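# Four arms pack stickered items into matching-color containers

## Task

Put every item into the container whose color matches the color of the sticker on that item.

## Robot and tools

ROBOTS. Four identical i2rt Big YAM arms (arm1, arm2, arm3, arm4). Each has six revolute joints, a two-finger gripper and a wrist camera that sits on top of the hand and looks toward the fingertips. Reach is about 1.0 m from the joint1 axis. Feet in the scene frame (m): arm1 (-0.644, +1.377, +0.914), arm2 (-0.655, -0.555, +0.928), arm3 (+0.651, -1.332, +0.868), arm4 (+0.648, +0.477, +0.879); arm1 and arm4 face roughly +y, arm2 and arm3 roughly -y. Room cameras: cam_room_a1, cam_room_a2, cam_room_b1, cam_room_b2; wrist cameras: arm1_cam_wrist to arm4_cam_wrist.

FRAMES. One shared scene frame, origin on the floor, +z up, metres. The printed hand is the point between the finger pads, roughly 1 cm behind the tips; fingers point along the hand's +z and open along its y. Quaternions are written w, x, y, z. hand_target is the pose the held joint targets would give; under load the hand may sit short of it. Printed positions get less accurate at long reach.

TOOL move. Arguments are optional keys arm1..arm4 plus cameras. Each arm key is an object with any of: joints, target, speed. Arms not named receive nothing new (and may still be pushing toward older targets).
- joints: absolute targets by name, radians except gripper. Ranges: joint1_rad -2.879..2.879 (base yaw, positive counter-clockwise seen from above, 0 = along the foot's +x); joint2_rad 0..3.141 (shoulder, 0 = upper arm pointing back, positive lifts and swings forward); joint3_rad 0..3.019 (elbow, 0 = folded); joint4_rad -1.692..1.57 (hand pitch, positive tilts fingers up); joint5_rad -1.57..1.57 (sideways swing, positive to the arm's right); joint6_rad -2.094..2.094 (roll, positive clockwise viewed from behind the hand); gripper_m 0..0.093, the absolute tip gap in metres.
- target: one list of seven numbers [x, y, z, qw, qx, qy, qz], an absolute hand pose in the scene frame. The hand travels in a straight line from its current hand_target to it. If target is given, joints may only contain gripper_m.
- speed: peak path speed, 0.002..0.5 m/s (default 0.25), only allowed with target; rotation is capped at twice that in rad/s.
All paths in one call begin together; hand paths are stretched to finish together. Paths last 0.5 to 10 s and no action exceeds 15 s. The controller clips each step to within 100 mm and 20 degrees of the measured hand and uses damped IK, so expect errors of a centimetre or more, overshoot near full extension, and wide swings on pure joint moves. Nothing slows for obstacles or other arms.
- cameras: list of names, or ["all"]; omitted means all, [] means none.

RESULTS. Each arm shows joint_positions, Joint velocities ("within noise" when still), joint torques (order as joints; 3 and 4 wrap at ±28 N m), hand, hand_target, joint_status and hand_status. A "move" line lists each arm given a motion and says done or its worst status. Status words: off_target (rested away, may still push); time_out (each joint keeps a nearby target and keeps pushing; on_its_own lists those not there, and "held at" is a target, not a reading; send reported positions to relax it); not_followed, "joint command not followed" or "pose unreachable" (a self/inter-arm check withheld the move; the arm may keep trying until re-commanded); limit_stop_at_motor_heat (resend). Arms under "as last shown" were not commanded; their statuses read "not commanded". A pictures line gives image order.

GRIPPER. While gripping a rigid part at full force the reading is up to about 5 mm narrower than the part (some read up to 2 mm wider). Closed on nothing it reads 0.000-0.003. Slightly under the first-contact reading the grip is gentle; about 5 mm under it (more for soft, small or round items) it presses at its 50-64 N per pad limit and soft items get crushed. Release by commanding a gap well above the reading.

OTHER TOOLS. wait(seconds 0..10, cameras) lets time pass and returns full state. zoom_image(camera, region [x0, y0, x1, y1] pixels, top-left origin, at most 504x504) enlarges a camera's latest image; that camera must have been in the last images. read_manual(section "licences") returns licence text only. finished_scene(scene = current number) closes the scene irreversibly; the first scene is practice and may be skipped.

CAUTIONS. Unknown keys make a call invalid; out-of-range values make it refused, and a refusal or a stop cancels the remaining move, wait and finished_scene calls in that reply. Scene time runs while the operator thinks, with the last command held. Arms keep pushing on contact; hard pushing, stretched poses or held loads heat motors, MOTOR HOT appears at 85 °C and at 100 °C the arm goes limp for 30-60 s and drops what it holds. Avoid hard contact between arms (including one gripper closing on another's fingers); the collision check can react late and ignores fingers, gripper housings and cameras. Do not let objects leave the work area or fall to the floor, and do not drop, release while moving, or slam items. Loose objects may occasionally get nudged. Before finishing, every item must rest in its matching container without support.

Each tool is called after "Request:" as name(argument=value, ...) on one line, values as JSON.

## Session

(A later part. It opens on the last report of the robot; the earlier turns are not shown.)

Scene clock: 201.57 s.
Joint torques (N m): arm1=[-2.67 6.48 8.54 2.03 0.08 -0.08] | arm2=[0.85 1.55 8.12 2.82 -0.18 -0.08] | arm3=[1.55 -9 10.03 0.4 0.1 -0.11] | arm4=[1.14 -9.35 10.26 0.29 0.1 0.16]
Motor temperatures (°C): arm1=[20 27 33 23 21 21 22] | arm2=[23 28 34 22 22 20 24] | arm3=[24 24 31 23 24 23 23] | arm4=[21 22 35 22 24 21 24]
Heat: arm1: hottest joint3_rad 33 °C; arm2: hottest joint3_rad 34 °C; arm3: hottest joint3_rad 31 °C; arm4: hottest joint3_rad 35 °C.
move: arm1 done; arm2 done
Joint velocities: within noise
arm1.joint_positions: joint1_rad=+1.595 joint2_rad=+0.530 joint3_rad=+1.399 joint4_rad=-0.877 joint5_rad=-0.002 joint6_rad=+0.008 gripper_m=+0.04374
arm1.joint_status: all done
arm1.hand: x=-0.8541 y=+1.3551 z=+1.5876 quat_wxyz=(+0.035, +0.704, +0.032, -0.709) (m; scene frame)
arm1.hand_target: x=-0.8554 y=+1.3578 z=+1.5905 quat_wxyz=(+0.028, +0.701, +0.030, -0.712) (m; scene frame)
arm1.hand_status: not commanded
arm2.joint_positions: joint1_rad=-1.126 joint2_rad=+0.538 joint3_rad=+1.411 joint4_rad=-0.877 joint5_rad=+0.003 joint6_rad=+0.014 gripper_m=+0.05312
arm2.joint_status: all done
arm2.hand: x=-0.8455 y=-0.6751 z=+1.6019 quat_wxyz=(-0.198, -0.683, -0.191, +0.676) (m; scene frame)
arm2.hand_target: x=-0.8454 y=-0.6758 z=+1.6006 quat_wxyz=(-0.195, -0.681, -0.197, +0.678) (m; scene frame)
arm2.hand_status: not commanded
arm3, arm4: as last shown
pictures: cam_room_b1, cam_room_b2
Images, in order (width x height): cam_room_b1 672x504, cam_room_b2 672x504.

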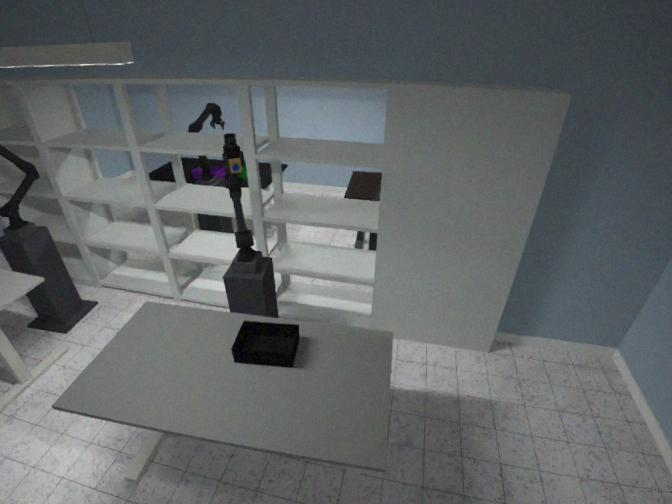

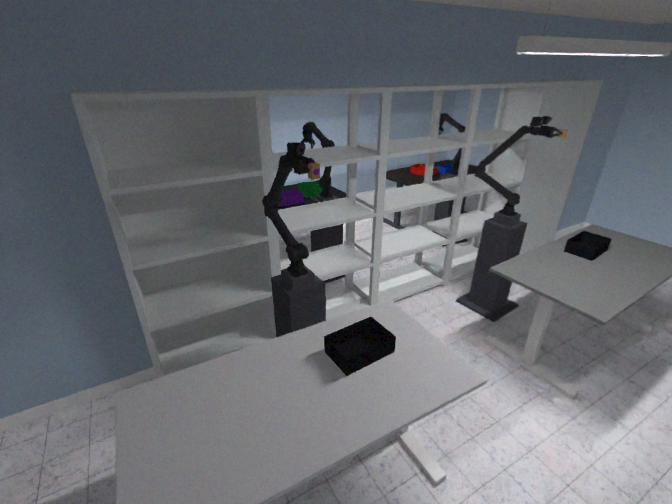

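Request:
move(arm1={"joints":{"joint1_rad":-2.248}}, arm2={"joints":{"joint1_rad":0.917}}, arm3={"joints":{"joint2_rad":0.8,"joint3_rad":1.4,"joint4_rad":-1.2,"joint5_rad":0,"joint6_rad":0}}, arm4={"joints":{"joint2_rad":0.8,"joint3_rad":1.4,"joint4_rad":-1.2,"joint5_rad":0,"joint6_rad":0}}, cameras=[])

Request:
move(arm1={"target":[-0.299,1.137,1.17,-0.6747,-0.2118,-0.6747,0.2118],"speed":0.3}, arm2={"target":[-0.294,-0.770,1.17,-0.6818,-0.1875,-0.6818,0.1875],"speed":0.3}, cameras=["arm1_cam_wrist","arm2_cam_wrist"])

Request:
move(arm3={"joints":{"joint1_rad":-1.987}}, arm4={"joints":{"joint1_rad":0.906}}, cameras=[])

Scene clock: 214.50 s.
Joint torques (N m): arm1=[-2.2 5.3 8.81 1.96 -0.03 -0.01] | arm2=[1.14 1.96 8.09 2.85 -0.03 -0.08] | arm3=[1.67 -2.61 8.72 2.3 0.09 -0.11] | arm4=[1.14 -2.08 8.8 1.84 0.1 0.13]
Motor temperatures (°C): arm1=[20 26 33 23 21 21 22] | arm2=[23 27 34 22 22 20 24] | arm3=[24 24 30 23 24 23 23] | arm4=[21 22 35 22 24 21 24]
Heat: arm1: hottest joint3_rad 33 °C; arm2: hottest joint3_rad 34 °C; arm3: hottest joint3_rad 30 °C; arm4: hottest joint3_rad 35 °C.
move: arm1 done; arm2 done; arm3 done; arm4 done
Joint velocities: within noise
arm1.joint_positions: joint1_rad=-2.241 joint2_rad=+0.530 joint3_rad=+1.399 joint4_rad=-0.877 joint5_rad=+0.001 joint6_rad=+0.007 gripper_m=+0.04379
arm1.joint_status: all done
arm1.hand: x=-0.4507 y=+1.2495 z=+1.5810 quat_wxyz=(-0.668, -0.212, -0.683, +0.207) (m; scene frame)
arm1.hand_target: x=-0.4506 y=+1.2477 z=+1.5839 quat_wxyz=(-0.669, -0.211, -0.680, +0.213) (m; scene frame)
arm1.hand_status: not commanded
arm2.joint_positions: joint1_rad=+0.911 joint2_rad=+0.538 joint3_rad=+1.411 joint4_rad=-0.877 joint5_rad=+0.000 joint6_rad=+0.014 gripper_m=+0.05314
arm2.joint_status: all done
arm2.hand: x=-0.4658 y=-0.6729 z=+1.6026 quat_wxyz=(-0.682, -0.196, -0.681, +0.183) (m; scene frame)
arm2.hand_target: x=-0.4649 y=-0.6719 z=+1.6014 quat_wxyz=(-0.682, -0.189, -0.682, +0.186) (m; scene frame)
arm2.hand_status: not commanded
arm3.joint_positions: joint1_rad=+1.684 joint2_rad=+0.804 joint3_rad=+1.401 joint4_rad=-1.216 joint5_rad=-0.001 joint6_rad=+0.006 gripper_m=+0.09306
arm3.joint_status: all done
arm3.hand: x=+0.9747 y=-1.3271 z=+1.3901 quat_wxyz=(-0.459, -0.002, -0.889, +0.006) (m; scene frame)
arm3.hand_target: x=+0.9753 y=-1.3254 z=+1.3941 quat_wxyz=(-0.467, +0.002, -0.884, +0.006) (m; scene frame)
arm3.hand_status: not commanded
arm4.joint_positions: joint1_rad=-1.622 joint2_rad=+0.800 joint3_rad=+1.392 joint4_rad=-1.219 joint5_rad=+0.000 joint6_rad=-0.012 gripper_m=+0.09311
arm4.joint_status: all done
arm4.hand: x=+0.9731 y=+0.4804 z=+1.3959 quat_wxyz=(-0.452, +0.009, -0.892, +0.003) (m; scene frame)
arm4.hand_target: x=+0.9754 y=+0.4810 z=+1.4038 quat_wxyz=(-0.464, +0.004, -0.886, +0.000) (m; scene frame)
arm4.hand_status: not commanded
pictures: none
No camera images: "cameras" was empty.

Scene clock: 216.90 s.
Joint torques (N m): arm1=[-2.67 -2.37 10.91 2.54 -0.04 0.03] | arm2=[1.44 -6.24 9.57 3.69 0.15 -0.07] | arm3=[1.55 -2.61 8.73 2.33 0.08 -0.11] | arm4=[0.97 -2.2 8.85 1.96 0.11 0.17]
Motor temperatures (°C): arm1=[20 26 33 23 21 21 22] | arm2=[23 27 34 22 22 20 24] | arm3=[24 24 30 23 24 23 23] | arm4=[21 22 36 22 24 21 24]
Heat: arm1: hottest joint3_rad 33 °C; arm2: hottest joint3_rad 34 °C; arm3: hottest joint3_rad 30 °C; arm4: hottest joint3_rad 36 °C.
move: arm1 off_target; arm2 done
Joint velocities: within noise
arm1.joint_positions: joint1_rad=-2.242 joint2_rad=+0.964 joint3_rad=+0.330 joint4_rad=+0.605 joint5_rad=-0.003 joint6_rad=+0.007 gripper_m=+0.04379
arm1.joint_status: not commanded
arm1.hand: x=-0.2978 y=+1.1413 z=+1.1550 quat_wxyz=(-0.661, -0.213, -0.690, +0.204) (m; scene frame)
arm1.hand_target: x=-0.2992 y=+1.1372 z=+1.1699 quat_wxyz=(-0.675, -0.212, -0.675, +0.212) (m; scene frame)
arm1.hand_status: off_target (0.016 m and 2.5 deg from the pose sent, 0.452 m and 1.3 deg at the start)
arm2.joint_positions: joint1_rad=+0.914 joint2_rad=+1.028 joint3_rad=+0.324 joint4_rad=+0.677 joint5_rad=+0.002 joint6_rad=+0.011 gripper_m=+0.05314
arm2.joint_status: not commanded
arm2.hand: x=-0.2944 y=-0.7734 z=+1.1638 quat_wxyz=(-0.673, -0.197, -0.689, +0.182) (m; scene frame)
arm2.hand_target: x=-0.2940 y=-0.7700 z=+1.1701 quat_wxyz=(-0.682, -0.188, -0.682, +0.187) (m; scene frame)
arm2.hand_status: done (0.007 m and 1.8 deg from the pose sent, 0.475 m and 1.1 deg at the start)
arm3, arm4: as last shown
pictures: arm1_cam_wrist, arm2_cam_wrist
Images, in order (width x height): arm1_cam_wrist 672x504, arm2_cam_wrist 672x504.

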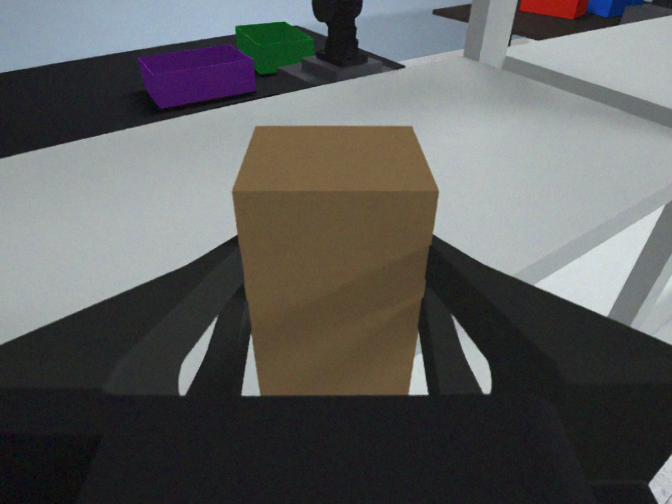

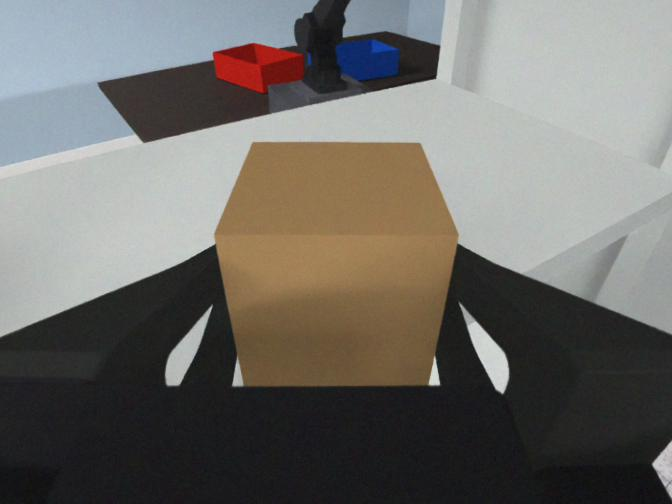

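Scene clock: 219.47 s.
Joint torques (N m): arm1=[-2.96 -2.61 10.86 2.66 -0.04 0.02] | arm2=[1.49 -6.12 9.57 3.66 0.15 -0.08] | arm3=[0.5 -3.43 8.81 2.11 -0.09 -0.1] | arm4=[0.91 -1.79 8.94 1.94 0.12 0.14]
Motor temperatures (°C): arm1=[20 26 33 23 21 21 22] | arm2=[23 27 34 22 22 20 24] | arm3=[24 24 30 23 24 23 23] | arm4=[21 22 36 22 24 21 24]
Heat: arm1: hottest joint3_rad 33 °C; arm2: hottest joint3_rad 34 °C; arm3: hottest joint3_rad 30 °C; arm4: hottest joint3_rad 36 °C.
move: arm3 done; arm4 done
Joint velocities: within noise
arm1, arm2: as last shown
arm1.hand: x=-0.2978 y=+1.1413 z=+1.1551 quat_wxyz=(-0.661, -0.213, -0.690, +0.204) (m; scene frame)
arm1.hand_target: x=-0.2992 y=+1.1371 z=+1.1700 quat_wxyz=(-0.675, -0.212, -0.675, +0.212) (m; scene frame)
arm2.hand_target: x=-0.2940 y=-0.7700 z=+1.1700 quat_wxyz=(-0.682, -0.188, -0.682, +0.187) (m; scene frame)
arm3.joint_positions: joint1_rad=-1.977 joint2_rad=+0.809 joint3_rad=+1.401 joint4_rad=-1.212 joint5_rad=+0.002 joint6_rad=+0.005 gripper_m=+0.09306
arm3.joint_status: all done
arm3.hand: x=+0.3682 y=-1.1594 z=+1.3865 quat_wxyz=(+0.113, -0.859, +0.237, +0.440) (m; scene frame)
arm3.hand_target: x=+0.3713 y=-1.1578 z=+1.3911 quat_wxyz=(+0.118, -0.854, +0.238, +0.448) (m; scene frame)
arm3.hand_status: not commanded
arm4.joint_positions: joint1_rad=+0.904 joint2_rad=+0.800 joint3_rad=+1.392 joint4_rad=-1.216 joint5_rad=-0.001 joint6_rad=-0.011 gripper_m=+0.09311
arm4.joint_status: all done
arm4.hand: x=+0.3857 y=+0.6646 z=+1.3986 quat_wxyz=(-0.137, +0.850, -0.264, -0.436) (m; scene frame)
arm4.hand_target: x=+0.3839 y=+0.6652 z=+1.4060 quat_wxyz=(-0.138, +0.843, -0.266, -0.447) (m; scene frame)
arm4.hand_status: not commanded
pictures: none
No camera images: "cameras" was empty.

Request:
move(arm1={"target":[0.002,0.927,1.12,-0.6863,-0.2081,-0.6628,0.2154],"speed":0.25}, arm2={"target":[-0.002,-0.9435,1.12,-0.6936,-0.1842,-0.6698,0.1907],"speed":0.25}, arm3={"target":[0.290,-1.117,1.17,-0.1907,0.6698,-0.1842,-0.6936],"speed":0.25}, arm4={"target":[0.303,0.717,1.17,-0.2154,0.6628,-0.2081,-0.6863],"speed":0.25}, cameras=["arm1_cam_wrist","arm2_cam_wrist"])

Request:
move(arm1={"target":[0.002,0.927,1.078,-0.6863,-0.2081,-0.6628,0.2154],"speed":0.12}, arm2={"target":[-0.002,-0.9435,1.078,-0.6936,-0.1842,-0.6698,0.1907],"speed":0.12}, cameras=[])

Request:
move(arm1={"target":[0.002,0.927,1.063,-0.6863,-0.2081,-0.6628,0.2154],"speed":0.08}, arm2={"target":[-0.002,-0.9435,1.063,-0.6936,-0.1842,-0.6698,0.1907],"speed":0.08}, cameras=["arm1_cam_wrist","arm2_cam_wrist"])

Scene clock: 232.33 s.
Joint torques (N m): arm1=[-2.08 -14.97 14.34 1.62 0.09 0.04] | arm2=[1.38 -18.61 13.64 2.15 0 -0.08] | arm3=[1.67 -4.37 9.24 2.61 0.1 -0.13] | arm4=[1.26 -4.25 8.92 2.24 0.18 0.1]
Motor temperatures (°C): arm1=[20 26 34 23 21 21 22] | arm2=[23 27 33 22 22 20 24] | arm3=[24 24 30 23 24 23 23] | arm4=[21 22 37 22 24 21 24]
Heat: arm1: hottest joint3_rad 34 °C; arm2: hottest joint3_rad 33 °C; arm3: hottest joint3_rad 30 °C; arm4: hottest joint3_rad 37 °C.
move: arm1 off_target; arm2 off_target; arm3 done; arm4 done
Joint velocities: within noise
arm1.joint_positions: joint1_rad=-2.242 joint2_rad=+1.994 joint3_rad=+1.257 joint4_rad=+0.739 joint5_rad=-0.004 joint6_rad=+0.007 gripper_m=+0.04379
arm1.joint_status: not commanded
arm1.hand: x=-0.0079 y=+0.9414 z=+1.0950 quat_wxyz=(-0.672, -0.210, -0.679, +0.207) (m; scene frame)
arm1.hand_target: x=+0.0001 y=+0.9283 z=+1.1203 quat_wxyz=(-0.686, -0.208, -0.663, +0.215) (m; scene frame)
arm1.hand_status: off_target (0.030 m and 2.7 deg from the pose sent, 0.370 m and 4.5 deg at the start)
arm2.joint_positions: joint1_rad=+0.914 joint2_rad=+1.968 joint3_rad=+1.168 joint4_rad=+0.813 joint5_rad=+0.002 joint6_rad=+0.011 gripper_m=+0.05314
arm2.joint_status: not commanded
arm2.hand: x=-0.0184 y=-0.9385 z=+1.1108 quat_wxyz=(-0.687, -0.193, -0.675, +0.186) (m; scene frame)
arm2.hand_target: x=-0.0032 y=-0.9427 z=+1.1201 quat_wxyz=(-0.694, -0.184, -0.670, +0.191) (m; scene frame)
arm2.hand_status: off_target (0.019 m and 1.5 deg from the pose sent, 0.341 m and 3.7 deg at the start)
arm3.joint_positions: joint1_rad=-1.977 joint2_rad=+0.870 joint3_rad=+0.413 joint4_rad=+0.479 joint5_rad=+0.013 joint6_rad=-0.004 gripper_m=+0.09306
arm3.joint_status: not commanded
arm3.hand: x=+0.2902 y=-1.1150 z=+1.1647 quat_wxyz=(+0.187, -0.676, +0.190, +0.687) (m; scene frame)
arm3.hand_target: x=+0.2900 y=-1.1170 z=+1.1700 quat_wxyz=(+0.191, -0.670, +0.184, +0.694) (m; scene frame)
arm3.hand_status: done (0.006 m and 1.3 deg from the pose sent, 0.234 m and 38.0 deg at the start)
arm4.joint_positions: joint1_rad=+0.907 joint2_rad=+0.909 joint3_rad=+0.385 joint4_rad=+0.529 joint5_rad=+0.006 joint6_rad=-0.011 gripper_m=+0.09311
arm4.joint_status: not commanded
arm4.hand: x=+0.3055 y=+0.7187 z=+1.1607 quat_wxyz=(-0.216, +0.673, -0.211, -0.676) (m; scene frame)
arm4.hand_target: x=+0.3031 y=+0.7170 z=+1.1700 quat_wxyz=(-0.215, +0.663, -0.208, -0.686) (m; scene frame)
arm4.hand_status: done (0.010 m and 1.7 deg from the pose sent, 0.249 m and 37.6 deg at the start)
pictures: arm1_cam_wrist, arm2_cam_wrist
Images, in order (width x height): arm1_cam_wrist 672x504, arm2_cam_wrist 672x504.

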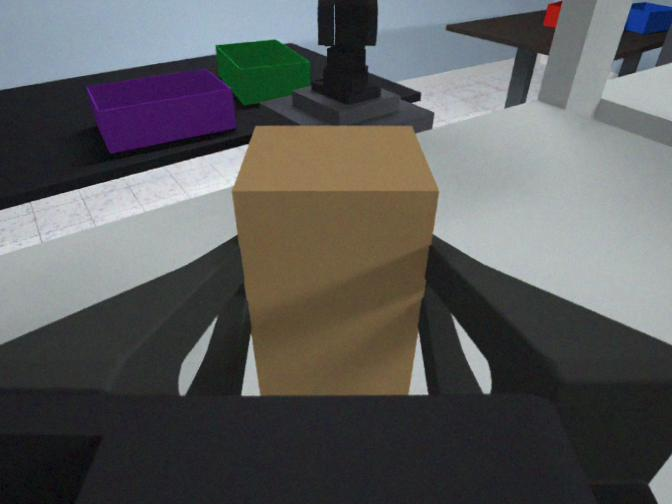

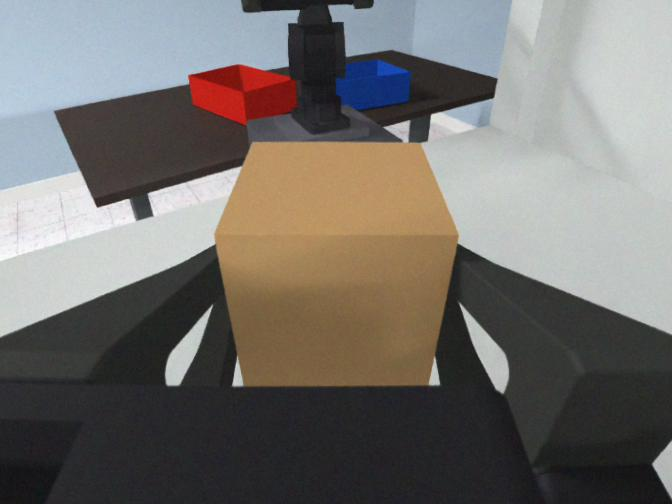

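Scene clock: 233.43 s.
Joint torques (N m): arm1=[-2.49 -16.91 12.59 2.61 0.1 -0.01] | arm2=[1.2 -19.49 12.22 3.66 0 -0.08] | arm3=[1.67 -4.48 9.16 2.61 0.11 -0.12] | arm4=[1.32 -4.31 9.06 2.24 0.25 0.11]
Motor temperatures (°C): arm1=[20 26 34 23 21 21 22] | arm2=[23 27 33 22 22 20 24] | arm3=[24 24 30 23 24 23 23] | arm4=[21 22 36 22 24 21 24]
Heat: arm1: hottest joint3_rad 34 °C; arm2: hottest joint3_rad 33 °C; arm3: hottest joint3_rad 30 °C; arm4: hottest joint3_rad 36 °C.
move: arm1 off_target; arm2 off_target
Joint velocities: within noise
arm1.joint_positions: joint1_rad=-2.242 joint2_rad=+2.072 joint3_rad=+1.257 joint4_rad=+0.798 joint5_rad=-0.003 joint6_rad=+0.007 gripper_m=+0.04379
arm1.joint_status: not commanded
arm1.hand: x=-0.0061 y=+0.9396 z=+1.0505 quat_wxyz=(-0.665, -0.212, -0.686, +0.205) (m; scene frame)
arm1.hand_target: x=+0.0003 y=+0.9281 z=+1.0781 quat_wxyz=(-0.686, -0.208, -0.663, +0.215) (m; scene frame)
arm1.hand_status: off_target (0.031 m and 3.8 deg from the pose sent, 0.024 m and 2.7 deg at the start)
arm2.joint_positions: joint1_rad=+0.914 joint2_rad=+2.052 joint3_rad=+1.168 joint4_rad=+0.865 joint5_rad=+0.002 joint6_rad=+0.011 gripper_m=+0.05314
arm2.joint_status: not commanded
arm2.hand: x=-0.0162 y=-0.9396 z=+1.0627 quat_wxyz=(-0.676, -0.196, -0.686, +0.183) (m; scene frame)
arm2.hand_target: x=-0.0032 y=-0.9427 z=+1.0781 quat_wxyz=(-0.693, -0.185, -0.670, +0.191) (m; scene frame)
arm2.hand_status: off_target (0.021 m and 3.2 deg from the pose sent, 0.037 m and 1.5 deg at the start)
arm3, arm4: as last shown
arm3.joint_positions: joint1_rad=-1.977 joint2_rad=+0.870 joint3_rad=+0.413 joint4_rad=+0.480 joint5_rad=+0.013 joint6_rad=-0.004 gripper_m=+0.09306
arm3.hand: x=+0.2902 y=-1.1150 z=+1.1648 quat_wxyz=(+0.187, -0.676, +0.189, +0.687) (m; scene frame)
arm4.hand: x=+0.3055 y=+0.7187 z=+1.1608 quat_wxyz=(-0.216, +0.672, -0.211, -0.676) (m; scene frame)
pictures: none
No camera images: "cameras" was empty.

Scene clock: 234.43 s.
Joint torques (N m): arm1=[-2.37 -16.03 12.4 2.74 0.05 0.02] | arm2=[1.26 -19.02 12.08 3.71 -0.01 -0.08] | arm3=[1.79 -4.42 9.2 2.59 0.11 -0.13] | arm4=[1.38 -4.54 9.13 2.21 0.22 0.1]
Motor temperatures (°C): arm1=[20 26 34 23 21 21 22] | arm2=[23 27 34 22 22 20 24] | arm3=[24 24 30 23 24 23 23] | arm4=[21 22 36 22 24 21 24]
Heat: arm1: hottest joint3_rad 34 °C; arm2: hottest joint3_rad 34 °C; arm3: hottest joint3_rad 30 °C; arm4: hottest joint3_rad 36 °C.
move: arm1 off_target; arm2 off_target
Joint velocities: within noise
arm1.joint_positions: joint1_rad=-2.242 joint2_rad=+2.091 joint3_rad=+1.257 joint4_rad=+0.826 joint5_rad=-0.003 joint6_rad=+0.007 gripper_m=+0.04379
arm1.joint_status: not commanded
arm1.hand: x=-0.0059 y=+0.9394 z=+1.0436 quat_wxyz=(-0.668, -0.211, -0.683, +0.207) (m; scene frame)
arm1.hand_target: x=+0.0007 y=+0.9278 z=+1.0631 quat_wxyz=(-0.686, -0.208, -0.663, +0.215) (m; scene frame)
arm1.hand_status: off_target (0.024 m and 3.3 deg from the pose sent, 0.019 m and 3.8 deg at the start)
arm2.joint_positions: joint1_rad=+0.914 joint2_rad=+2.074 joint3_rad=+1.168 joint4_rad=+0.895 joint5_rad=+0.002 joint6_rad=+0.011 gripper_m=+0.05314
arm2.joint_status: not commanded
arm2.hand: x=-0.0161 y=-0.9396 z=+1.0540 quat_wxyz=(-0.679, -0.195, -0.684, +0.183) (m; scene frame)
arm2.hand_target: x=-0.0030 y=-0.9428 z=+1.0629 quat_wxyz=(-0.693, -0.185, -0.670, +0.191) (m; scene frame)
arm2.hand_status: off_target (0.017 m and 2.8 deg from the pose sent, 0.015 m and 3.2 deg at the start)
arm3, arm4: as last shown
arm3.hand_target: x=+0.2900 y=-1.1170 z=+1.1699 quat_wxyz=(+0.191, -0.670, +0.184, +0.693) (m; scene frame)
pictures: arm1_cam_wrist, arm2_cam_wrist
Images, in order (width x height): arm1_cam_wrist 672x504, arm2_cam_wrist 672x504.

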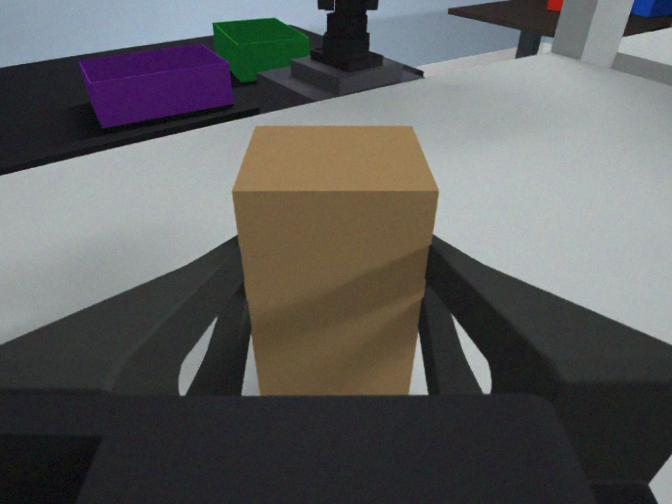

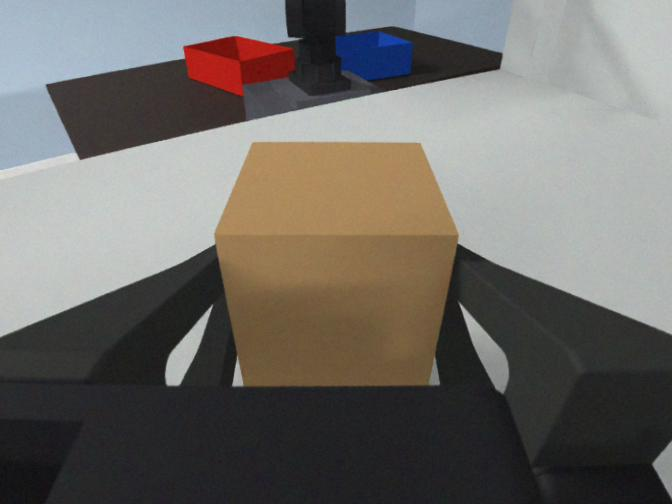

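Request:
move(arm1={"target":[0.002,0.927,1.052,-0.6863,-0.2081,-0.6628,0.2154],"speed":0.06}, arm2={"target":[-0.002,-0.9435,1.049,-0.6936,-0.1842,-0.6698,0.1907],"speed":0.06}, cameras=["arm1_cam_wrist","arm2_cam_wrist"])

Scene clock: 240.13 s.
Joint torques (N m): arm1=[-2.67 -16.03 12.33 2.52 0.07 0.01] | arm2=[1.26 -18.96 11.9 3.64 -0.01 -0.08] | arm3=[1.85 -4.42 9.18 2.59 0.1 -0.12] | arm4=[1.2 -4.72 9.13 2.09 0.2 0.12]
Motor temperatures (°C): arm1=[20 26 34 23 21 21 22] | arm2=[23 27 34 23 22 20 24] | arm3=[24 24 29 23 24 23 23] | arm4=[21 22 36 22 24 21 24]
Heat: arm1: hottest joint3_rad 34 °C; arm2: hottest joint3_rad 34 °C; arm3: hottest joint3_rad 29 °C; arm4: hottest joint3_rad 36 °C.
move: arm1 off_target; arm2 off_target
Joint velocities: within noise
arm1.joint_positions: joint1_rad=-2.242 joint2_rad=+2.110 joint3_rad=+1.257 joint4_rad=+0.849 joint5_rad=-0.003 joint6_rad=+0.007 gripper_m=+0.04379
arm1.joint_status: not commanded
arm1.hand: x=-0.0059 y=+0.9393 z=+1.0349 quat_wxyz=(-0.670, -0.211, -0.682, +0.207) (m; scene frame)
arm1.hand_target: x=+0.0008 y=+0.9278 z=+1.0520 quat_wxyz=(-0.686, -0.208, -0.663, +0.215) (m; scene frame)
arm1.hand_status: off_target (0.023 m and 3.1 deg from the pose sent, 0.017 m and 3.3 deg at the start)
arm2.joint_positions: joint1_rad=+0.914 joint2_rad=+2.103 joint3_rad=+1.168 joint4_rad=+0.924 joint5_rad=+0.002 joint6_rad=+0.011 gripper_m=+0.05314
arm2.joint_status: not commanded
arm2.hand: x=-0.0163 y=-0.9395 z=+1.0401 quat_wxyz=(-0.679, -0.195, -0.684, +0.183) (m; scene frame)
arm2.hand_target: x=-0.0030 y=-0.9428 z=+1.0489 quat_wxyz=(-0.693, -0.185, -0.670, +0.191) (m; scene frame)
arm2.hand_status: off_target (0.017 m and 2.8 deg from the pose sent, 0.016 m and 2.8 deg at the start)
arm3: as last shown
arm3.hand: x=+0.2902 y=-1.1150 z=+1.1649 quat_wxyz=(+0.187, -0.676, +0.189, +0.687) (m; scene frame)
arm3.hand_target: x=+0.2900 y=-1.1170 z=+1.1700 quat_wxyz=(+0.191, -0.670, +0.184, +0.694) (m; scene frame)
arm4.joint_positions: joint1_rad=+0.908 joint2_rad=+0.909 joint3_rad=+0.385 joint4_rad=+0.529 joint5_rad=+0.006 joint6_rad=-0.011 gripper_m=+0.09311
arm4.joint_status: not commanded
arm4.hand: x=+0.3054 y=+0.7186 z=+1.1608 quat_wxyz=(-0.216, +0.672, -0.211, -0.676) (m; scene frame)
arm4.hand_target: x=+0.3030 y=+0.7169 z=+1.1700 quat_wxyz=(-0.215, +0.663, -0.208, -0.686) (m; scene frame)
arm4.hand_status: not commanded
pictures: arm1_cam_wrist, arm2_cam_wrist
Images, in order (width x height): arm1_cam_wrist 672x504, arm2_cam_wrist 672x504.

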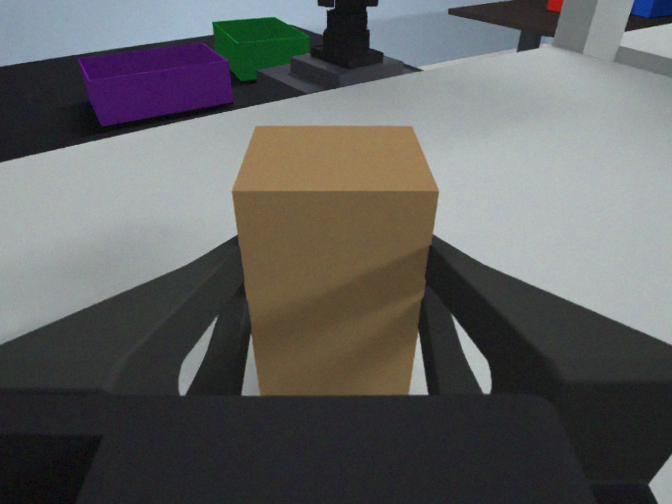

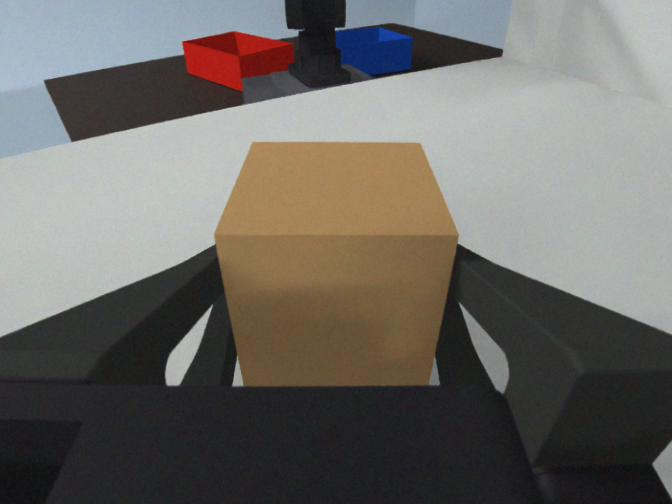

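Request:
move(arm1={"target":[0.002,0.927,1.043,-0.6863,-0.2081,-0.6628,0.2154],"speed":0.05}, arm2={"target":[-0.002,-0.9435,1.039,-0.6936,-0.1842,-0.6698,0.1907],"speed":0.05}, cameras=["arm1_cam_wrist","arm2_cam_wrist"])

Scene clock: 244.53 s.
Joint torques (N m): arm1=[-2.96 -14.92 12.4 2.43 0.1 0.06] | arm2=[1.14 -18.78 11.88 3.63 -0.02 -0.05] | arm3=[1.61 -4.42 9.18 2.58 0.1 -0.12] | arm4=[1.2 -4.54 9.03 2.18 0.2 0.1]
Motor temperatures (°C): arm1=[20 26 34 23 21 21 22] | arm2=[23 27 35 23 22 20 24] | arm3=[24 24 29 23 24 23 23] | arm4=[21 22 35 22 24 21 24]
Heat: arm1: hottest joint3_rad 34 °C; arm2: hottest joint3_rad 35 °C; arm3: hottest joint3_rad 29 °C; arm4: hottest joint3_rad 35 °C.
move: arm1 off_target; arm2 off_target
Joint velocities: within noise
arm1.joint_positions: joint1_rad=-2.242 joint2_rad=+2.118 joint3_rad=+1.257 joint4_rad=+0.871 joint5_rad=-0.003 joint6_rad=+0.007 gripper_m=+0.04379
arm1.joint_status: not commanded
arm1.hand: x=-0.0060 y=+0.9393 z=+1.0339 quat_wxyz=(-0.674, -0.210, -0.677, +0.208) (m; scene frame)
arm1.hand_target: x=+0.0009 y=+0.9276 z=+1.0429 quat_wxyz=(-0.686, -0.208, -0.663, +0.215) (m; scene frame)
arm1.hand_status: off_target (0.017 m and 2.3 deg from the pose sent, 0.017 m and 3.0 deg at the start)
arm2.joint_positions: joint1_rad=+0.914 joint2_rad=+2.121 joint3_rad=+1.168 joint4_rad=+0.944 joint5_rad=+0.002 joint6_rad=+0.009 gripper_m=+0.05314
arm2.joint_status: not commanded
arm2.hand: x=-0.0166 y=-0.9393 z=+1.0324 quat_wxyz=(-0.679, -0.194, -0.683, +0.184) (m; scene frame)
arm2.hand_target: x=-0.0030 y=-0.9428 z=+1.0391 quat_wxyz=(-0.693, -0.184, -0.670, +0.191) (m; scene frame)
arm2.hand_status: off_target (0.017 m and 2.6 deg from the pose sent, 0.015 m and 2.8 deg at the start)
arm3, arm4: as last shown
arm4.hand_target: x=+0.3031 y=+0.7169 z=+1.1700 quat_wxyz=(-0.215, +0.663, -0.208, -0.686) (m; scene frame)
pictures: arm1_cam_wrist, arm2_cam_wrist
Images, in order (width x height): arm1_cam_wrist 672x504, arm2_cam_wrist 672x504.

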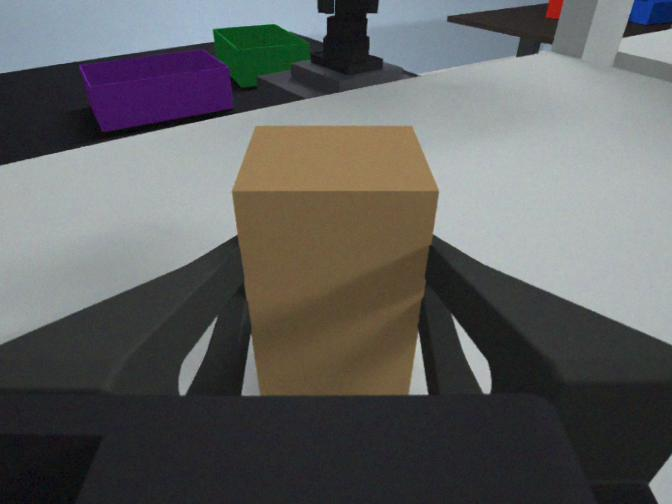

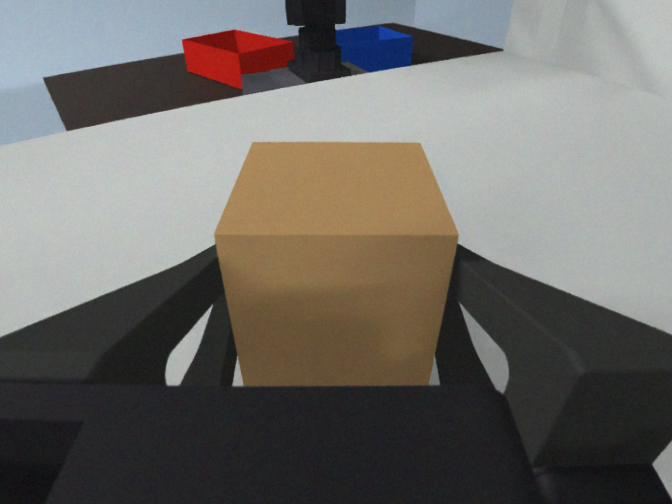

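Request:
move(arm1={"target":[0.002,0.927,1.049,-0.6863,-0.2081,-0.6628,0.2154],"speed":0.05}, arm2={"target":[-0.002,-0.9435,1.030,-0.6936,-0.1842,-0.6698,0.1907],"speed":0.05}, cameras=[])

Request:
move(arm1={"joints":{"gripper_m":0.088}}, cameras=["arm1_cam_wrist","arm2_cam_wrist"])

Scene clock: 249.67 s.
Joint torques (N m): arm1=[-1.96 -15.91 12.26 1.89 0.09 0.03] | arm2=[1.26 -17.73 12 3.33 -0.03 -0.05] | arm3=[1.79 -4.42 9.2 2.56 0.1 -0.12] | arm4=[1.67 -4.37 9.1 2.14 0.21 0.11]
Motor temperatures (°C): arm1=[20 26 34 23 21 21 22] | arm2=[23 27 35 23 22 20 24] | arm3=[24 24 29 23 24 23 23] | arm4=[21 22 35 22 24 21 24]
Heat: arm1: hottest joint3_rad 34 °C; arm2: hottest joint3_rad 35 °C; arm3: hottest joint3_rad 29 °C; arm4: hottest joint3_rad 35 °C.
move: arm1 off_target; arm2 off_target
Joint velocities: arm1=[within noise] | arm2=[-0.044 -0.005 0.002 -0.007 -0.022 0.022 0] | arm3=[within noise] | arm4=[within noise]
arm1.joint_positions: joint1_rad=-2.242 joint2_rad=+2.118 joint3_rad=+1.257 joint4_rad=+0.871 joint5_rad=-0.003 joint6_rad=+0.007 gripper_m=+0.04379
arm1.joint_status: not commanded
arm1.hand: x=-0.0060 y=+0.9393 z=+1.0339 quat_wxyz=(-0.674, -0.210, -0.677, +0.208) (m; scene frame)
arm1.hand_target: x=+0.0008 y=+0.9277 z=+1.0490 quat_wxyz=(-0.686, -0.208, -0.663, +0.215) (m; scene frame)
arm1.hand_status: off_target (0.021 m and 2.3 deg from the pose sent, 0.021 m and 2.3 deg at the start)
arm2.joint_positions: joint1_rad=+0.914 joint2_rad=+2.128 joint3_rad=+1.168 joint4_rad=+0.969 joint5_rad=+0.002 joint6_rad=+0.008 gripper_m=+0.05314
arm2.joint_status: not commanded
arm2.hand: x=-0.0168 y=-0.9392 z=+1.0329 quat_wxyz=(-0.685, -0.193, -0.677, +0.186) (m; scene frame)
arm2.hand_target: x=-0.0031 y=-0.9428 z=+1.0301 quat_wxyz=(-0.693, -0.184, -0.670, +0.191) (m; scene frame)
arm2.hand_status: off_target (0.016 m and 1.7 deg from the pose sent, 0.015 m and 2.6 deg at the start)
arm3, arm4: as last shown
arm3.hand: x=+0.2903 y=-1.1149 z=+1.1649 quat_wxyz=(+0.188, -0.676, +0.190, +0.687) (m; scene frame)
pictures: none
No camera images: "cameras" was empty.

Scene clock: 250.23 s.
Joint torques (N m): arm1=[-2.9 -16.38 12.38 1.85 0.08 0.04] | arm2=[1.14 -17.79 11.97 3.3 -0.03 -0.05] | arm3=[1.79 -4.37 9.2 2.58 0.1 -0.12] | arm4=[1.44 -4.42 9.1 2.09 0.23 0.11]
Motor temperatures (°C): arm1=[20 26 34 23 21 21 22] | arm2=[23 27 35 23 22 20 24] | arm3=[24 23 29 23 24 23 23] | arm4=[21 22 35 22 24 21 24]
Heat: arm1: hottest joint3_rad 34 °C; arm2: hottest joint3_rad 35 °C; arm3: hottest joint3_rad 29 °C; arm4: hottest joint3_rad 35 °C.
move: arm1 done
Joint velocities: within noise
arm1.joint_positions: joint1_rad=-2.242 joint2_rad=+2.118 joint3_rad=+1.257 joint4_rad=+0.871 joint5_rad=-0.003 joint6_rad=+0.007 gripper_m=+0.08797
arm1.joint_status: all done
arm1.hand: x=-0.0060 y=+0.9393 z=+1.0339 quat_wxyz=(-0.674, -0.210, -0.677, +0.208) (m; scene frame)
arm1.hand_target: x=+0.0008 y=+0.9277 z=+1.0490 quat_wxyz=(-0.686, -0.208, -0.663, +0.215) (m; scene frame)
arm1.hand_status: not commanded
arm2, arm3, arm4: as last shown
pictures: arm1_cam_wrist, arm2_cam_wrist
Images, in order (width x height): arm1_cam_wrist 672x504, arm2_cam_wrist 672x504.

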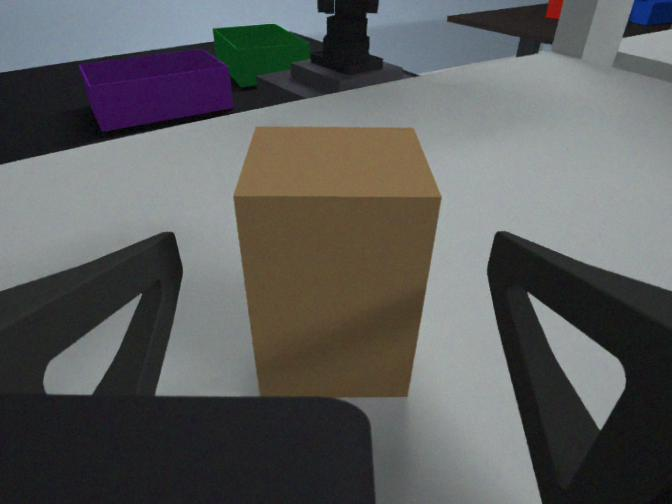

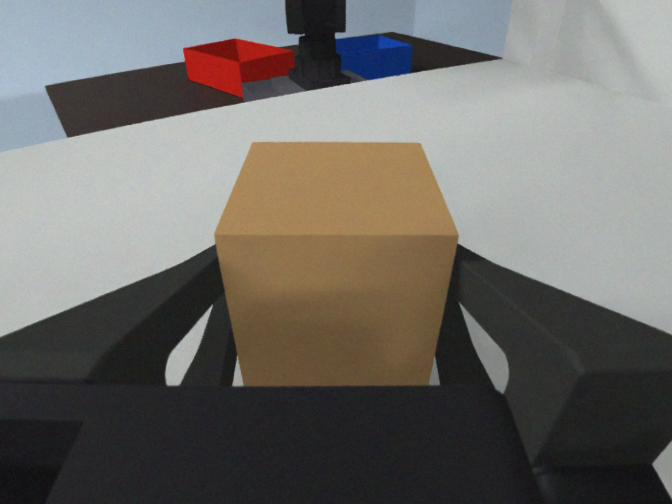

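Request:
move(arm1={"target":[-0.107,1.003,1.062,-0.6863,-0.2081,-0.6628,0.2154],"speed":0.12}, arm2={"target":[-0.002,-0.9435,1.037,-0.6936,-0.1842,-0.6698,0.1907],"speed":0.05}, cameras=["arm1_cam_wrist"])

Request:
move(arm1={"target":[-0.299,1.137,1.17,-0.6747,-0.2118,-0.6747,0.2118],"speed":0.3}, arm2={"joints":{"gripper_m":0.09}}, cameras=["arm1_cam_wrist","arm2_cam_wrist"])

Scene clock: 259.47 s.
Joint torques (N m): arm1=[-2.78 -14.8 6.98 2.52 0.02 0.03] | arm2=[1.14 -18.9 11.89 2.77 -0.02 -0.05] | arm3=[1.79 -4.31 9.2 2.58 0.1 -0.12] | arm4=[1.38 -4.54 9.1 2.18 0.22 0.09]
Motor temperatures (°C): arm1=[20 25 34 23 21 21 22] | arm2=[23 27 36 23 22 20 24] | arm3=[24 23 29 23 24 23 23] | arm4=[21 22 35 22 24 21 24]
Heat: arm1: hottest joint3_rad 34 °C; arm2: hottest joint3_rad 36 °C; arm3: hottest joint3_rad 29 °C; arm4: hottest joint3_rad 35 °C.
move: arm1 off_target; arm2 off_target
Joint velocities: within noise
arm1.joint_positions: joint1_rad=-2.242 joint2_rad=+1.909 joint3_rad=+0.873 joint4_rad=+1.042 joint5_rad=-0.002 joint6_rad=+0.009 gripper_m=+0.08797
arm1.joint_status: not commanded
arm1.hand: x=-0.1044 y=+1.0070 z=+1.0427 quat_wxyz=(-0.673, -0.211, -0.678, +0.208) (m; scene frame)
arm1.hand_target: x=-0.1071 y=+1.0031 z=+1.0618 quat_wxyz=(-0.686, -0.208, -0.663, +0.215) (m; scene frame)
arm1.hand_status: off_target (0.020 m and 2.5 deg from the pose sent, 0.123 m and 2.3 deg at the start)
arm2.joint_positions: joint1_rad=+0.914 joint2_rad=+2.128 joint3_rad=+1.168 joint4_rad=+0.969 joint5_rad=+0.002 joint6_rad=+0.008 gripper_m=+0.05314
arm2.joint_status: not commanded
arm2.hand: x=-0.0168 y=-0.9392 z=+1.0329 quat_wxyz=(-0.685, -0.193, -0.677, +0.186) (m; scene frame)
arm2.hand_target: x=-0.0029 y=-0.9428 z=+1.0372 quat_wxyz=(-0.694, -0.184, -0.670, +0.191) (m; scene frame)
arm2.hand_status: off_target (0.016 m and 1.7 deg from the pose sent, 0.016 m and 1.7 deg at the start)
arm3, arm4: as last shown
pictures: arm1_cam_wrist
Images, in order (width x height): arm1_cam_wrist 672x504.

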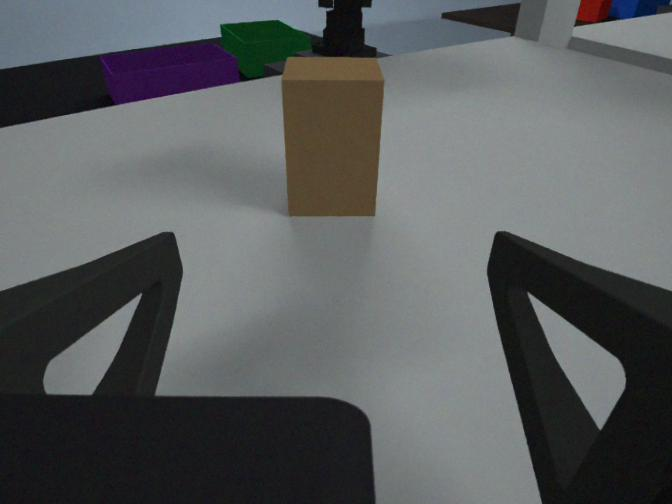

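Scene clock: 261.10 s.
Joint torques (N m): arm1=[-2.96 -0.67 10.63 1.42 -0.04 -0.01] | arm2=[1.2 -18.96 11.77 2.8 -0.03 -0.05] | arm3=[1.9 -4.37 9.18 2.55 0.1 -0.13] | arm4=[1.85 -4.42 9.03 2.14 0.21 0.12]
Motor temperatures (°C): arm1=[20 25 34 23 21 21 22] | arm2=[23 27 36 23 22 20 24] | arm3=[24 23 29 23 24 23 23] | arm4=[21 22 35 22 24 21 24]
Heat: arm1: hottest joint3_rad 34 °C; arm2: hottest joint3_rad 36 °C; arm3: hottest joint3_rad 29 °C; arm4: hottest joint3_rad 35 °C.
move: arm1 done; arm2 done
Joint velocities: within noise
arm1.joint_positions: joint1_rad=-2.242 joint2_rad=+0.944 joint3_rad=+0.335 joint4_rad=+0.638 joint5_rad=-0.004 joint6_rad=+0.009 gripper_m=+0.08797
arm1.joint_status: not commanded
arm1.hand: x=-0.2985 y=+1.1420 z=+1.1737 quat_wxyz=(-0.681, -0.208, -0.670, +0.209) (m; scene frame)
arm1.hand_target: x=-0.2991 y=+1.1370 z=+1.1701 quat_wxyz=(-0.675, -0.212, -0.675, +0.212) (m; scene frame)
arm1.hand_status: done (0.006 m and 1.0 deg from the pose sent, 0.266 m and 0.6 deg at the start)
arm2.joint_positions: joint1_rad=+0.914 joint2_rad=+2.128 joint3_rad=+1.170 joint4_rad=+0.969 joint5_rad=+0.002 joint6_rad=+0.008 gripper_m=+0.08993
arm2.joint_status: all done
arm2.hand: x=-0.0163 y=-0.9395 z=+1.0338 quat_wxyz=(-0.686, -0.192, -0.677, +0.186) (m; scene frame)
arm2.hand_target: x=-0.0029 y=-0.9429 z=+1.0373 quat_wxyz=(-0.694, -0.184, -0.670, +0.191) (m; scene frame)
arm2.hand_status: not commanded
arm3.joint_positions: joint1_rad=-1.977 joint2_rad=+0.870 joint3_rad=+0.413 joint4_rad=+0.480 joint5_rad=+0.013 joint6_rad=-0.004 gripper_m=+0.09306
arm3.joint_status: not commanded
arm3.hand: x=+0.2903 y=-1.1149 z=+1.1649 quat_wxyz=(+0.188, -0.676, +0.190, +0.687) (m; scene frame)
arm3.hand_target: x=+0.2900 y=-1.1170 z=+1.1700 quat_wxyz=(+0.191, -0.670, +0.184, +0.694) (m; scene frame)
arm3.hand_status: not commanded
arm4: as last shown
pictures: arm1_cam_wrist, arm2_cam_wrist
Images, in order (width x height): arm1_cam_wrist 672x504, arm2_cam_wrist 672x504.

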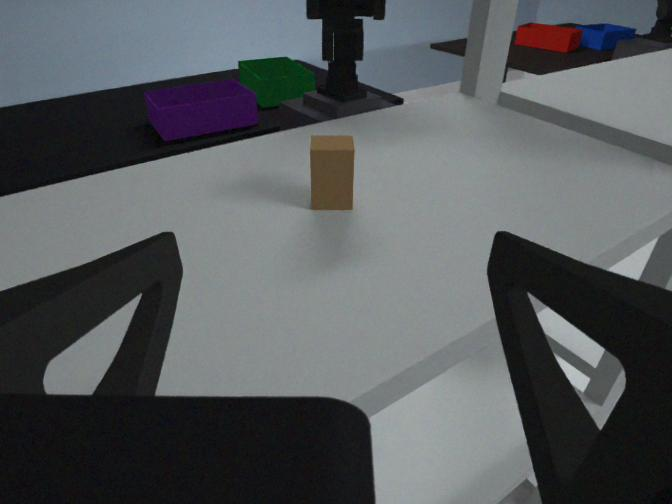

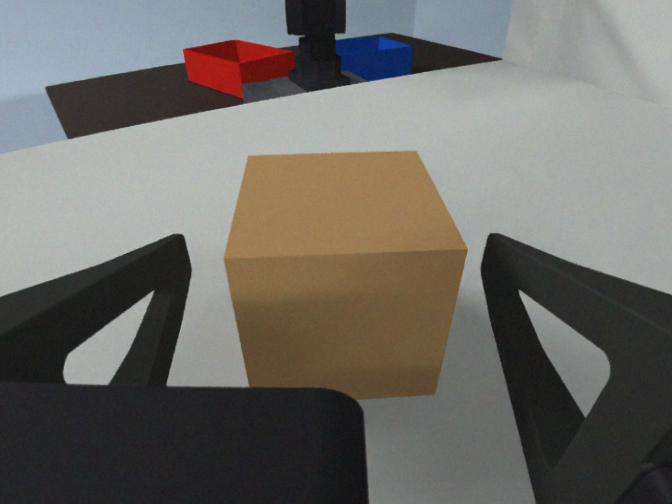

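Request:
move(arm2={"target":[-0.112,-0.878,1.057,-0.6936,-0.1842,-0.6698,0.1907],"speed":0.12}, arm4={"target":[0.0806,0.9064,1.066,-0.2154,0.6628,-0.2081,-0.6863],"speed":0.25}, cameras=["arm2_cam_wrist","arm4_cam_wrist"])

Request:
move(arm2={"target":[-0.294,-0.770,1.17,-0.6818,-0.1875,-0.6818,0.1875],"speed":0.3}, arm3={"target":[0.0345,-0.9927,1.073,-0.1686,0.6757,-0.1628,-0.6997],"speed":0.25}, cameras=["arm3_cam_wrist"])

Scene clock: 277.47 s.
Joint torques (N m): arm1=[-3.02 -0.62 10.67 1.36 -0.04 0] | arm2=[1.2 -18.26 5.85 3.41 0.01 -0.05] | arm3=[1.79 -4.37 9.21 2.55 0.1 -0.12] | arm4=[0.38 -18.26 9.39 1.42 -0.02 0.11]
Motor temperatures (°C): arm1=[20 25 35 23 21 21 22] | arm2=[23 27 34 22 22 20 24] | arm3=[24 23 29 23 24 23 23] | arm4=[21 22 34 22 24 21 24]
Heat: arm1: hottest joint3_rad 35 °C; arm2: hottest joint3_rad 34 °C; arm3: hottest joint3_rad 29 °C; arm4: hottest joint3_rad 34 °C.
move: arm2 off_target; arm4 off_target
Joint velocities: within noise
arm1, arm3: as last shown
arm2.joint_positions: joint1_rad=+0.914 joint2_rad=+1.936 joint3_rad=+0.822 joint4_rad=+1.124 joint5_rad=+0.002 joint6_rad=+0.008 gripper_m=+0.08993
arm2.joint_status: not commanded
arm2.hand: x=-0.1111 y=-0.8827 z=+1.0474 quat_wxyz=(-0.686, -0.193, -0.677, +0.186) (m; scene frame)
arm2.hand_target: x=-0.1120 y=-0.8780 z=+1.0567 quat_wxyz=(-0.693, -0.184, -0.670, +0.191) (m; scene frame)
arm2.hand_status: off_target (0.011 m and 1.6 deg from the pose sent, 0.116 m and 1.6 deg at the start)
arm3.joint_positions: joint1_rad=-1.977 joint2_rad=+0.870 joint3_rad=+0.413 joint4_rad=+0.480 joint5_rad=+0.013 joint6_rad=-0.005 gripper_m=+0.09306
arm3.hand: x=+0.2903 y=-1.1149 z=+1.1649 quat_wxyz=(+0.188, -0.676, +0.189, +0.687) (m; scene frame)
arm4.joint_positions: joint1_rad=+0.864 joint2_rad=+1.898 joint3_rad=+1.025 joint4_rad=+0.882 joint5_rad=-0.046 joint6_rad=-0.011 gripper_m=+0.09311
arm4.joint_status: not commanded
arm4.hand: x=+0.0878 y=+0.8954 z=+1.0571 quat_wxyz=(-0.214, +0.672, -0.208, -0.678) (m; scene frame)
arm4.hand_target: x=+0.0813 y=+0.9059 z=+1.0661 quat_wxyz=(-0.215, +0.663, -0.208, -0.686) (m; scene frame)
arm4.hand_status: off_target (0.016 m and 1.4 deg from the pose sent, 0.308 m and 1.7 deg at the start)
pictures: arm2_cam_wrist, arm4_cam_wrist
Images, in order (width x height): arm2_cam_wrist 672x504, arm4_cam_wrist 672x504.

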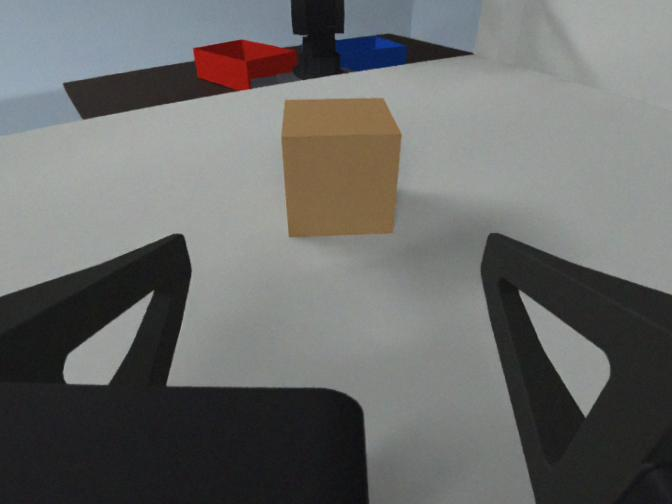

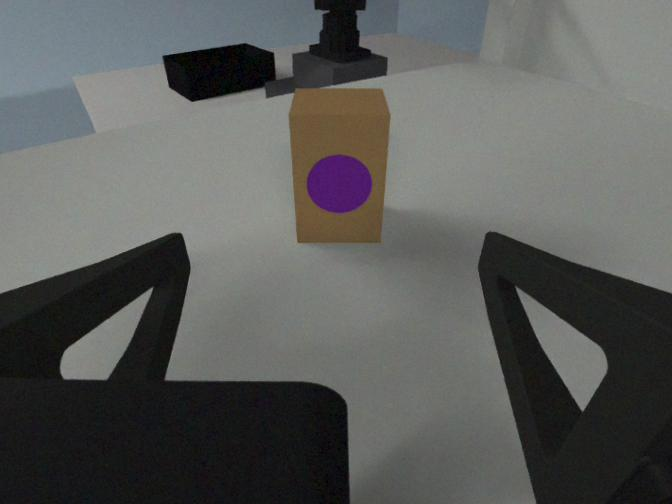

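Scene clock: 279.40 s.
Joint torques (N m): arm1=[-2.61 -0.32 10.67 1.5 -0.03 0] | arm2=[1.49 -5.13 9.1 1.88 0.12 -0.06] | arm3=[2.43 -17.44 10.56 2.07 -0.1 -0.1] | arm4=[0.09 -17.67 9.4 1.51 -0.06 0.1]
Motor temperatures (°C): arm1=[20 25 35 23 21 21 22] | arm2=[23 27 34 22 22 20 24] | arm3=[24 23 29 23 24 23 23] | arm4=[21 22 34 22 24 21 24]
Heat: arm1: hottest joint3_rad 35 °C; arm2: hottest joint3_rad 34 °C; arm3: hottest joint3_rad 29 °C; arm4: hottest joint3_rad 34 °C.
move: arm2 off_target; arm3 off_target
Joint velocities: within noise
arm1, arm4: as last shown
arm2.joint_positions: joint1_rad=+0.914 joint2_rad=+1.017 joint3_rad=+0.330 joint4_rad=+0.719 joint5_rad=+0.002 joint6_rad=+0.008 gripper_m=+0.08993
arm2.joint_status: not commanded
arm2.hand: x=-0.2942 y=-0.7736 z=+1.1818 quat_wxyz=(-0.693, -0.190, -0.669, +0.188) (m; scene frame)
arm2.hand_target: x=-0.2942 y=-0.7699 z=+1.1700 quat_wxyz=(-0.682, -0.187, -0.682, +0.187) (m; scene frame)
arm2.hand_status: off_target (0.012 m and 1.9 deg from the pose sent, 0.247 m and 1.0 deg at the start)
arm3.joint_positions: joint1_rad=-1.972 joint2_rad=+1.841 joint3_rad=+1.000 joint4_rad=+0.843 joint5_rad=-0.032 joint6_rad=-0.005 gripper_m=+0.09306
arm3.joint_status: not commanded
arm3.hand: x=+0.0510 y=-0.9898 z=+1.0549 quat_wxyz=(+0.169, -0.687, +0.174, +0.684) (m; scene frame)
arm3.hand_target: x=+0.0357 y=-0.9934 z=+1.0732 quat_wxyz=(+0.169, -0.675, +0.163, +0.699) (m; scene frame)
arm3.hand_status: off_target (0.025 m and 2.6 deg from the pose sent, 0.298 m and 4.0 deg at the start)
arm4.hand: x=+0.0878 y=+0.8953 z=+1.0571 quat_wxyz=(-0.213, +0.672, -0.207, -0.678) (m; scene frame)
arm4.hand_target: x=+0.0812 y=+0.9059 z=+1.0661 quat_wxyz=(-0.215, +0.663, -0.208, -0.686) (m; scene frame)
pictures: arm3_cam_wrist
Images, in order (width x height): arm3_cam_wrist 672x504.

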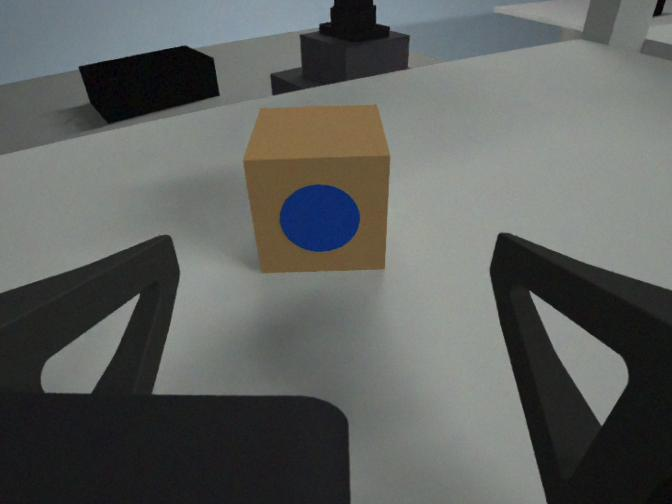

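Request:
move(arm3={"target":[-0.0285,-0.946,1.055,-0.1686,0.6757,-0.1628,-0.6997],"speed":0.15}, arm4={"target":[-0.004,0.957,1.049,-0.2154,0.6628,-0.2081,-0.6863],"speed":0.15}, cameras=["arm3_cam_wrist","arm4_cam_wrist"])

Scene clock: 297.93 s.
Joint torques (N m): arm1=[-2.78 -0.73 10.65 1.4 -0.07 0.04] | arm2=[1.44 -5.13 9.09 1.98 0.12 -0.05] | arm3=[1.14 -20.13 11.52 1.58 -0.09 -0.09] | arm4=[1.38 -20.48 10.65 1.06 0.2 0.12]
Motor temperatures (°C): arm1=[20 25 36 23 21 21 22] | arm2=[23 26 33 22 22 20 23] | arm3=[24 24 30 23 24 23 23] | arm4=[21 24 34 22 24 21 24]
Heat: arm1: hottest joint3_rad 36 °C; arm2: hottest joint3_rad 33 °C; arm3: hottest joint3_rad 30 °C; arm4: hottest joint3_rad 34 °C.
move: arm3 off_target; arm4 off_target
Joint velocities: within noise
arm1, arm2: as last shown
arm2.hand_target: x=-0.2942 y=-0.7699 z=+1.1701 quat_wxyz=(-0.682, -0.187, -0.682, +0.187) (m; scene frame)
arm3.joint_positions: joint1_rad=-1.972 joint2_rad=+2.014 joint3_rad=+1.245 joint4_rad=+0.787 joint5_rad=-0.049 joint6_rad=-0.006 gripper_m=+0.09306
arm3.joint_status: not commanded
arm3.hand: x=-0.0172 y=-0.9542 z=+1.0441 quat_wxyz=(+0.165, -0.683, +0.166, +0.692) (m; scene frame)
arm3.hand_target: x=-0.0275 y=-0.9466 z=+1.0552 quat_wxyz=(+0.169, -0.675, +0.163, +0.699) (m; scene frame)
arm3.hand_status: off_target (0.018 m and 1.4 deg from the pose sent, 0.091 m and 2.6 deg at the start)
arm4.joint_positions: joint1_rad=+0.868 joint2_rad=+2.101 joint3_rad=+1.345 joint4_rad=+0.780 joint5_rad=-0.035 joint6_rad=-0.011 gripper_m=+0.09311
arm4.joint_status: not commanded
arm4.hand: x=+0.0100 y=+0.9527 z=+1.0474 quat_wxyz=(-0.218, +0.666, -0.208, -0.682) (m; scene frame)
arm4.hand_target: x=-0.0032 y=+0.9563 z=+1.0492 quat_wxyz=(-0.215, +0.663, -0.208, -0.686) (m; scene frame)
arm4.hand_status: off_target (0.015 m and 0.6 deg from the pose sent, 0.111 m and 1.4 deg at the start)
pictures: arm3_cam_wrist, arm4_cam_wrist
Images, in order (width x height): arm3_cam_wrist 672x504, arm4_cam_wrist 672x504.

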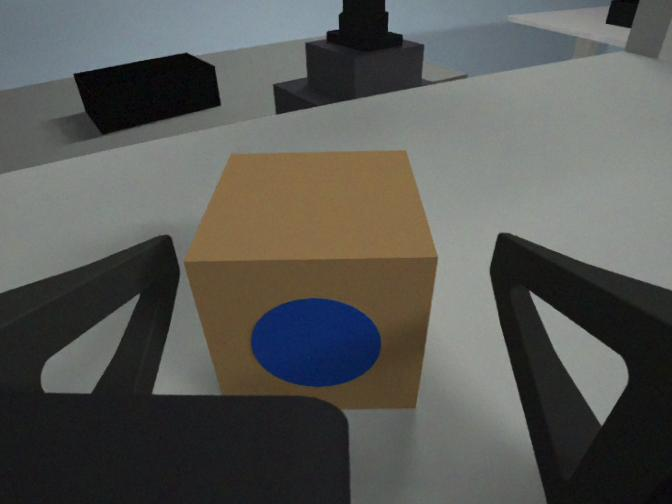

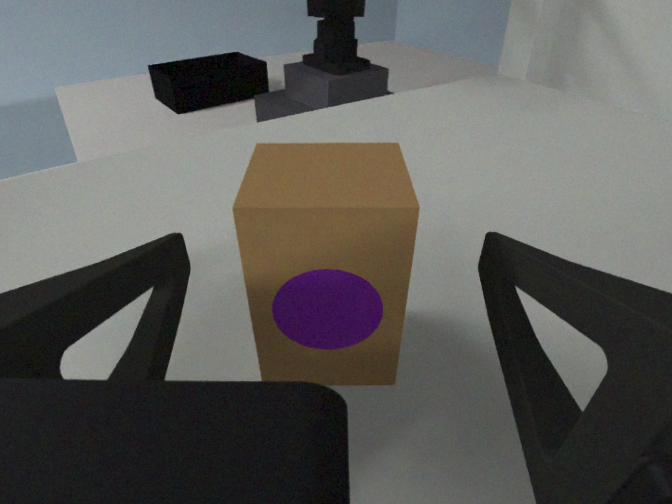

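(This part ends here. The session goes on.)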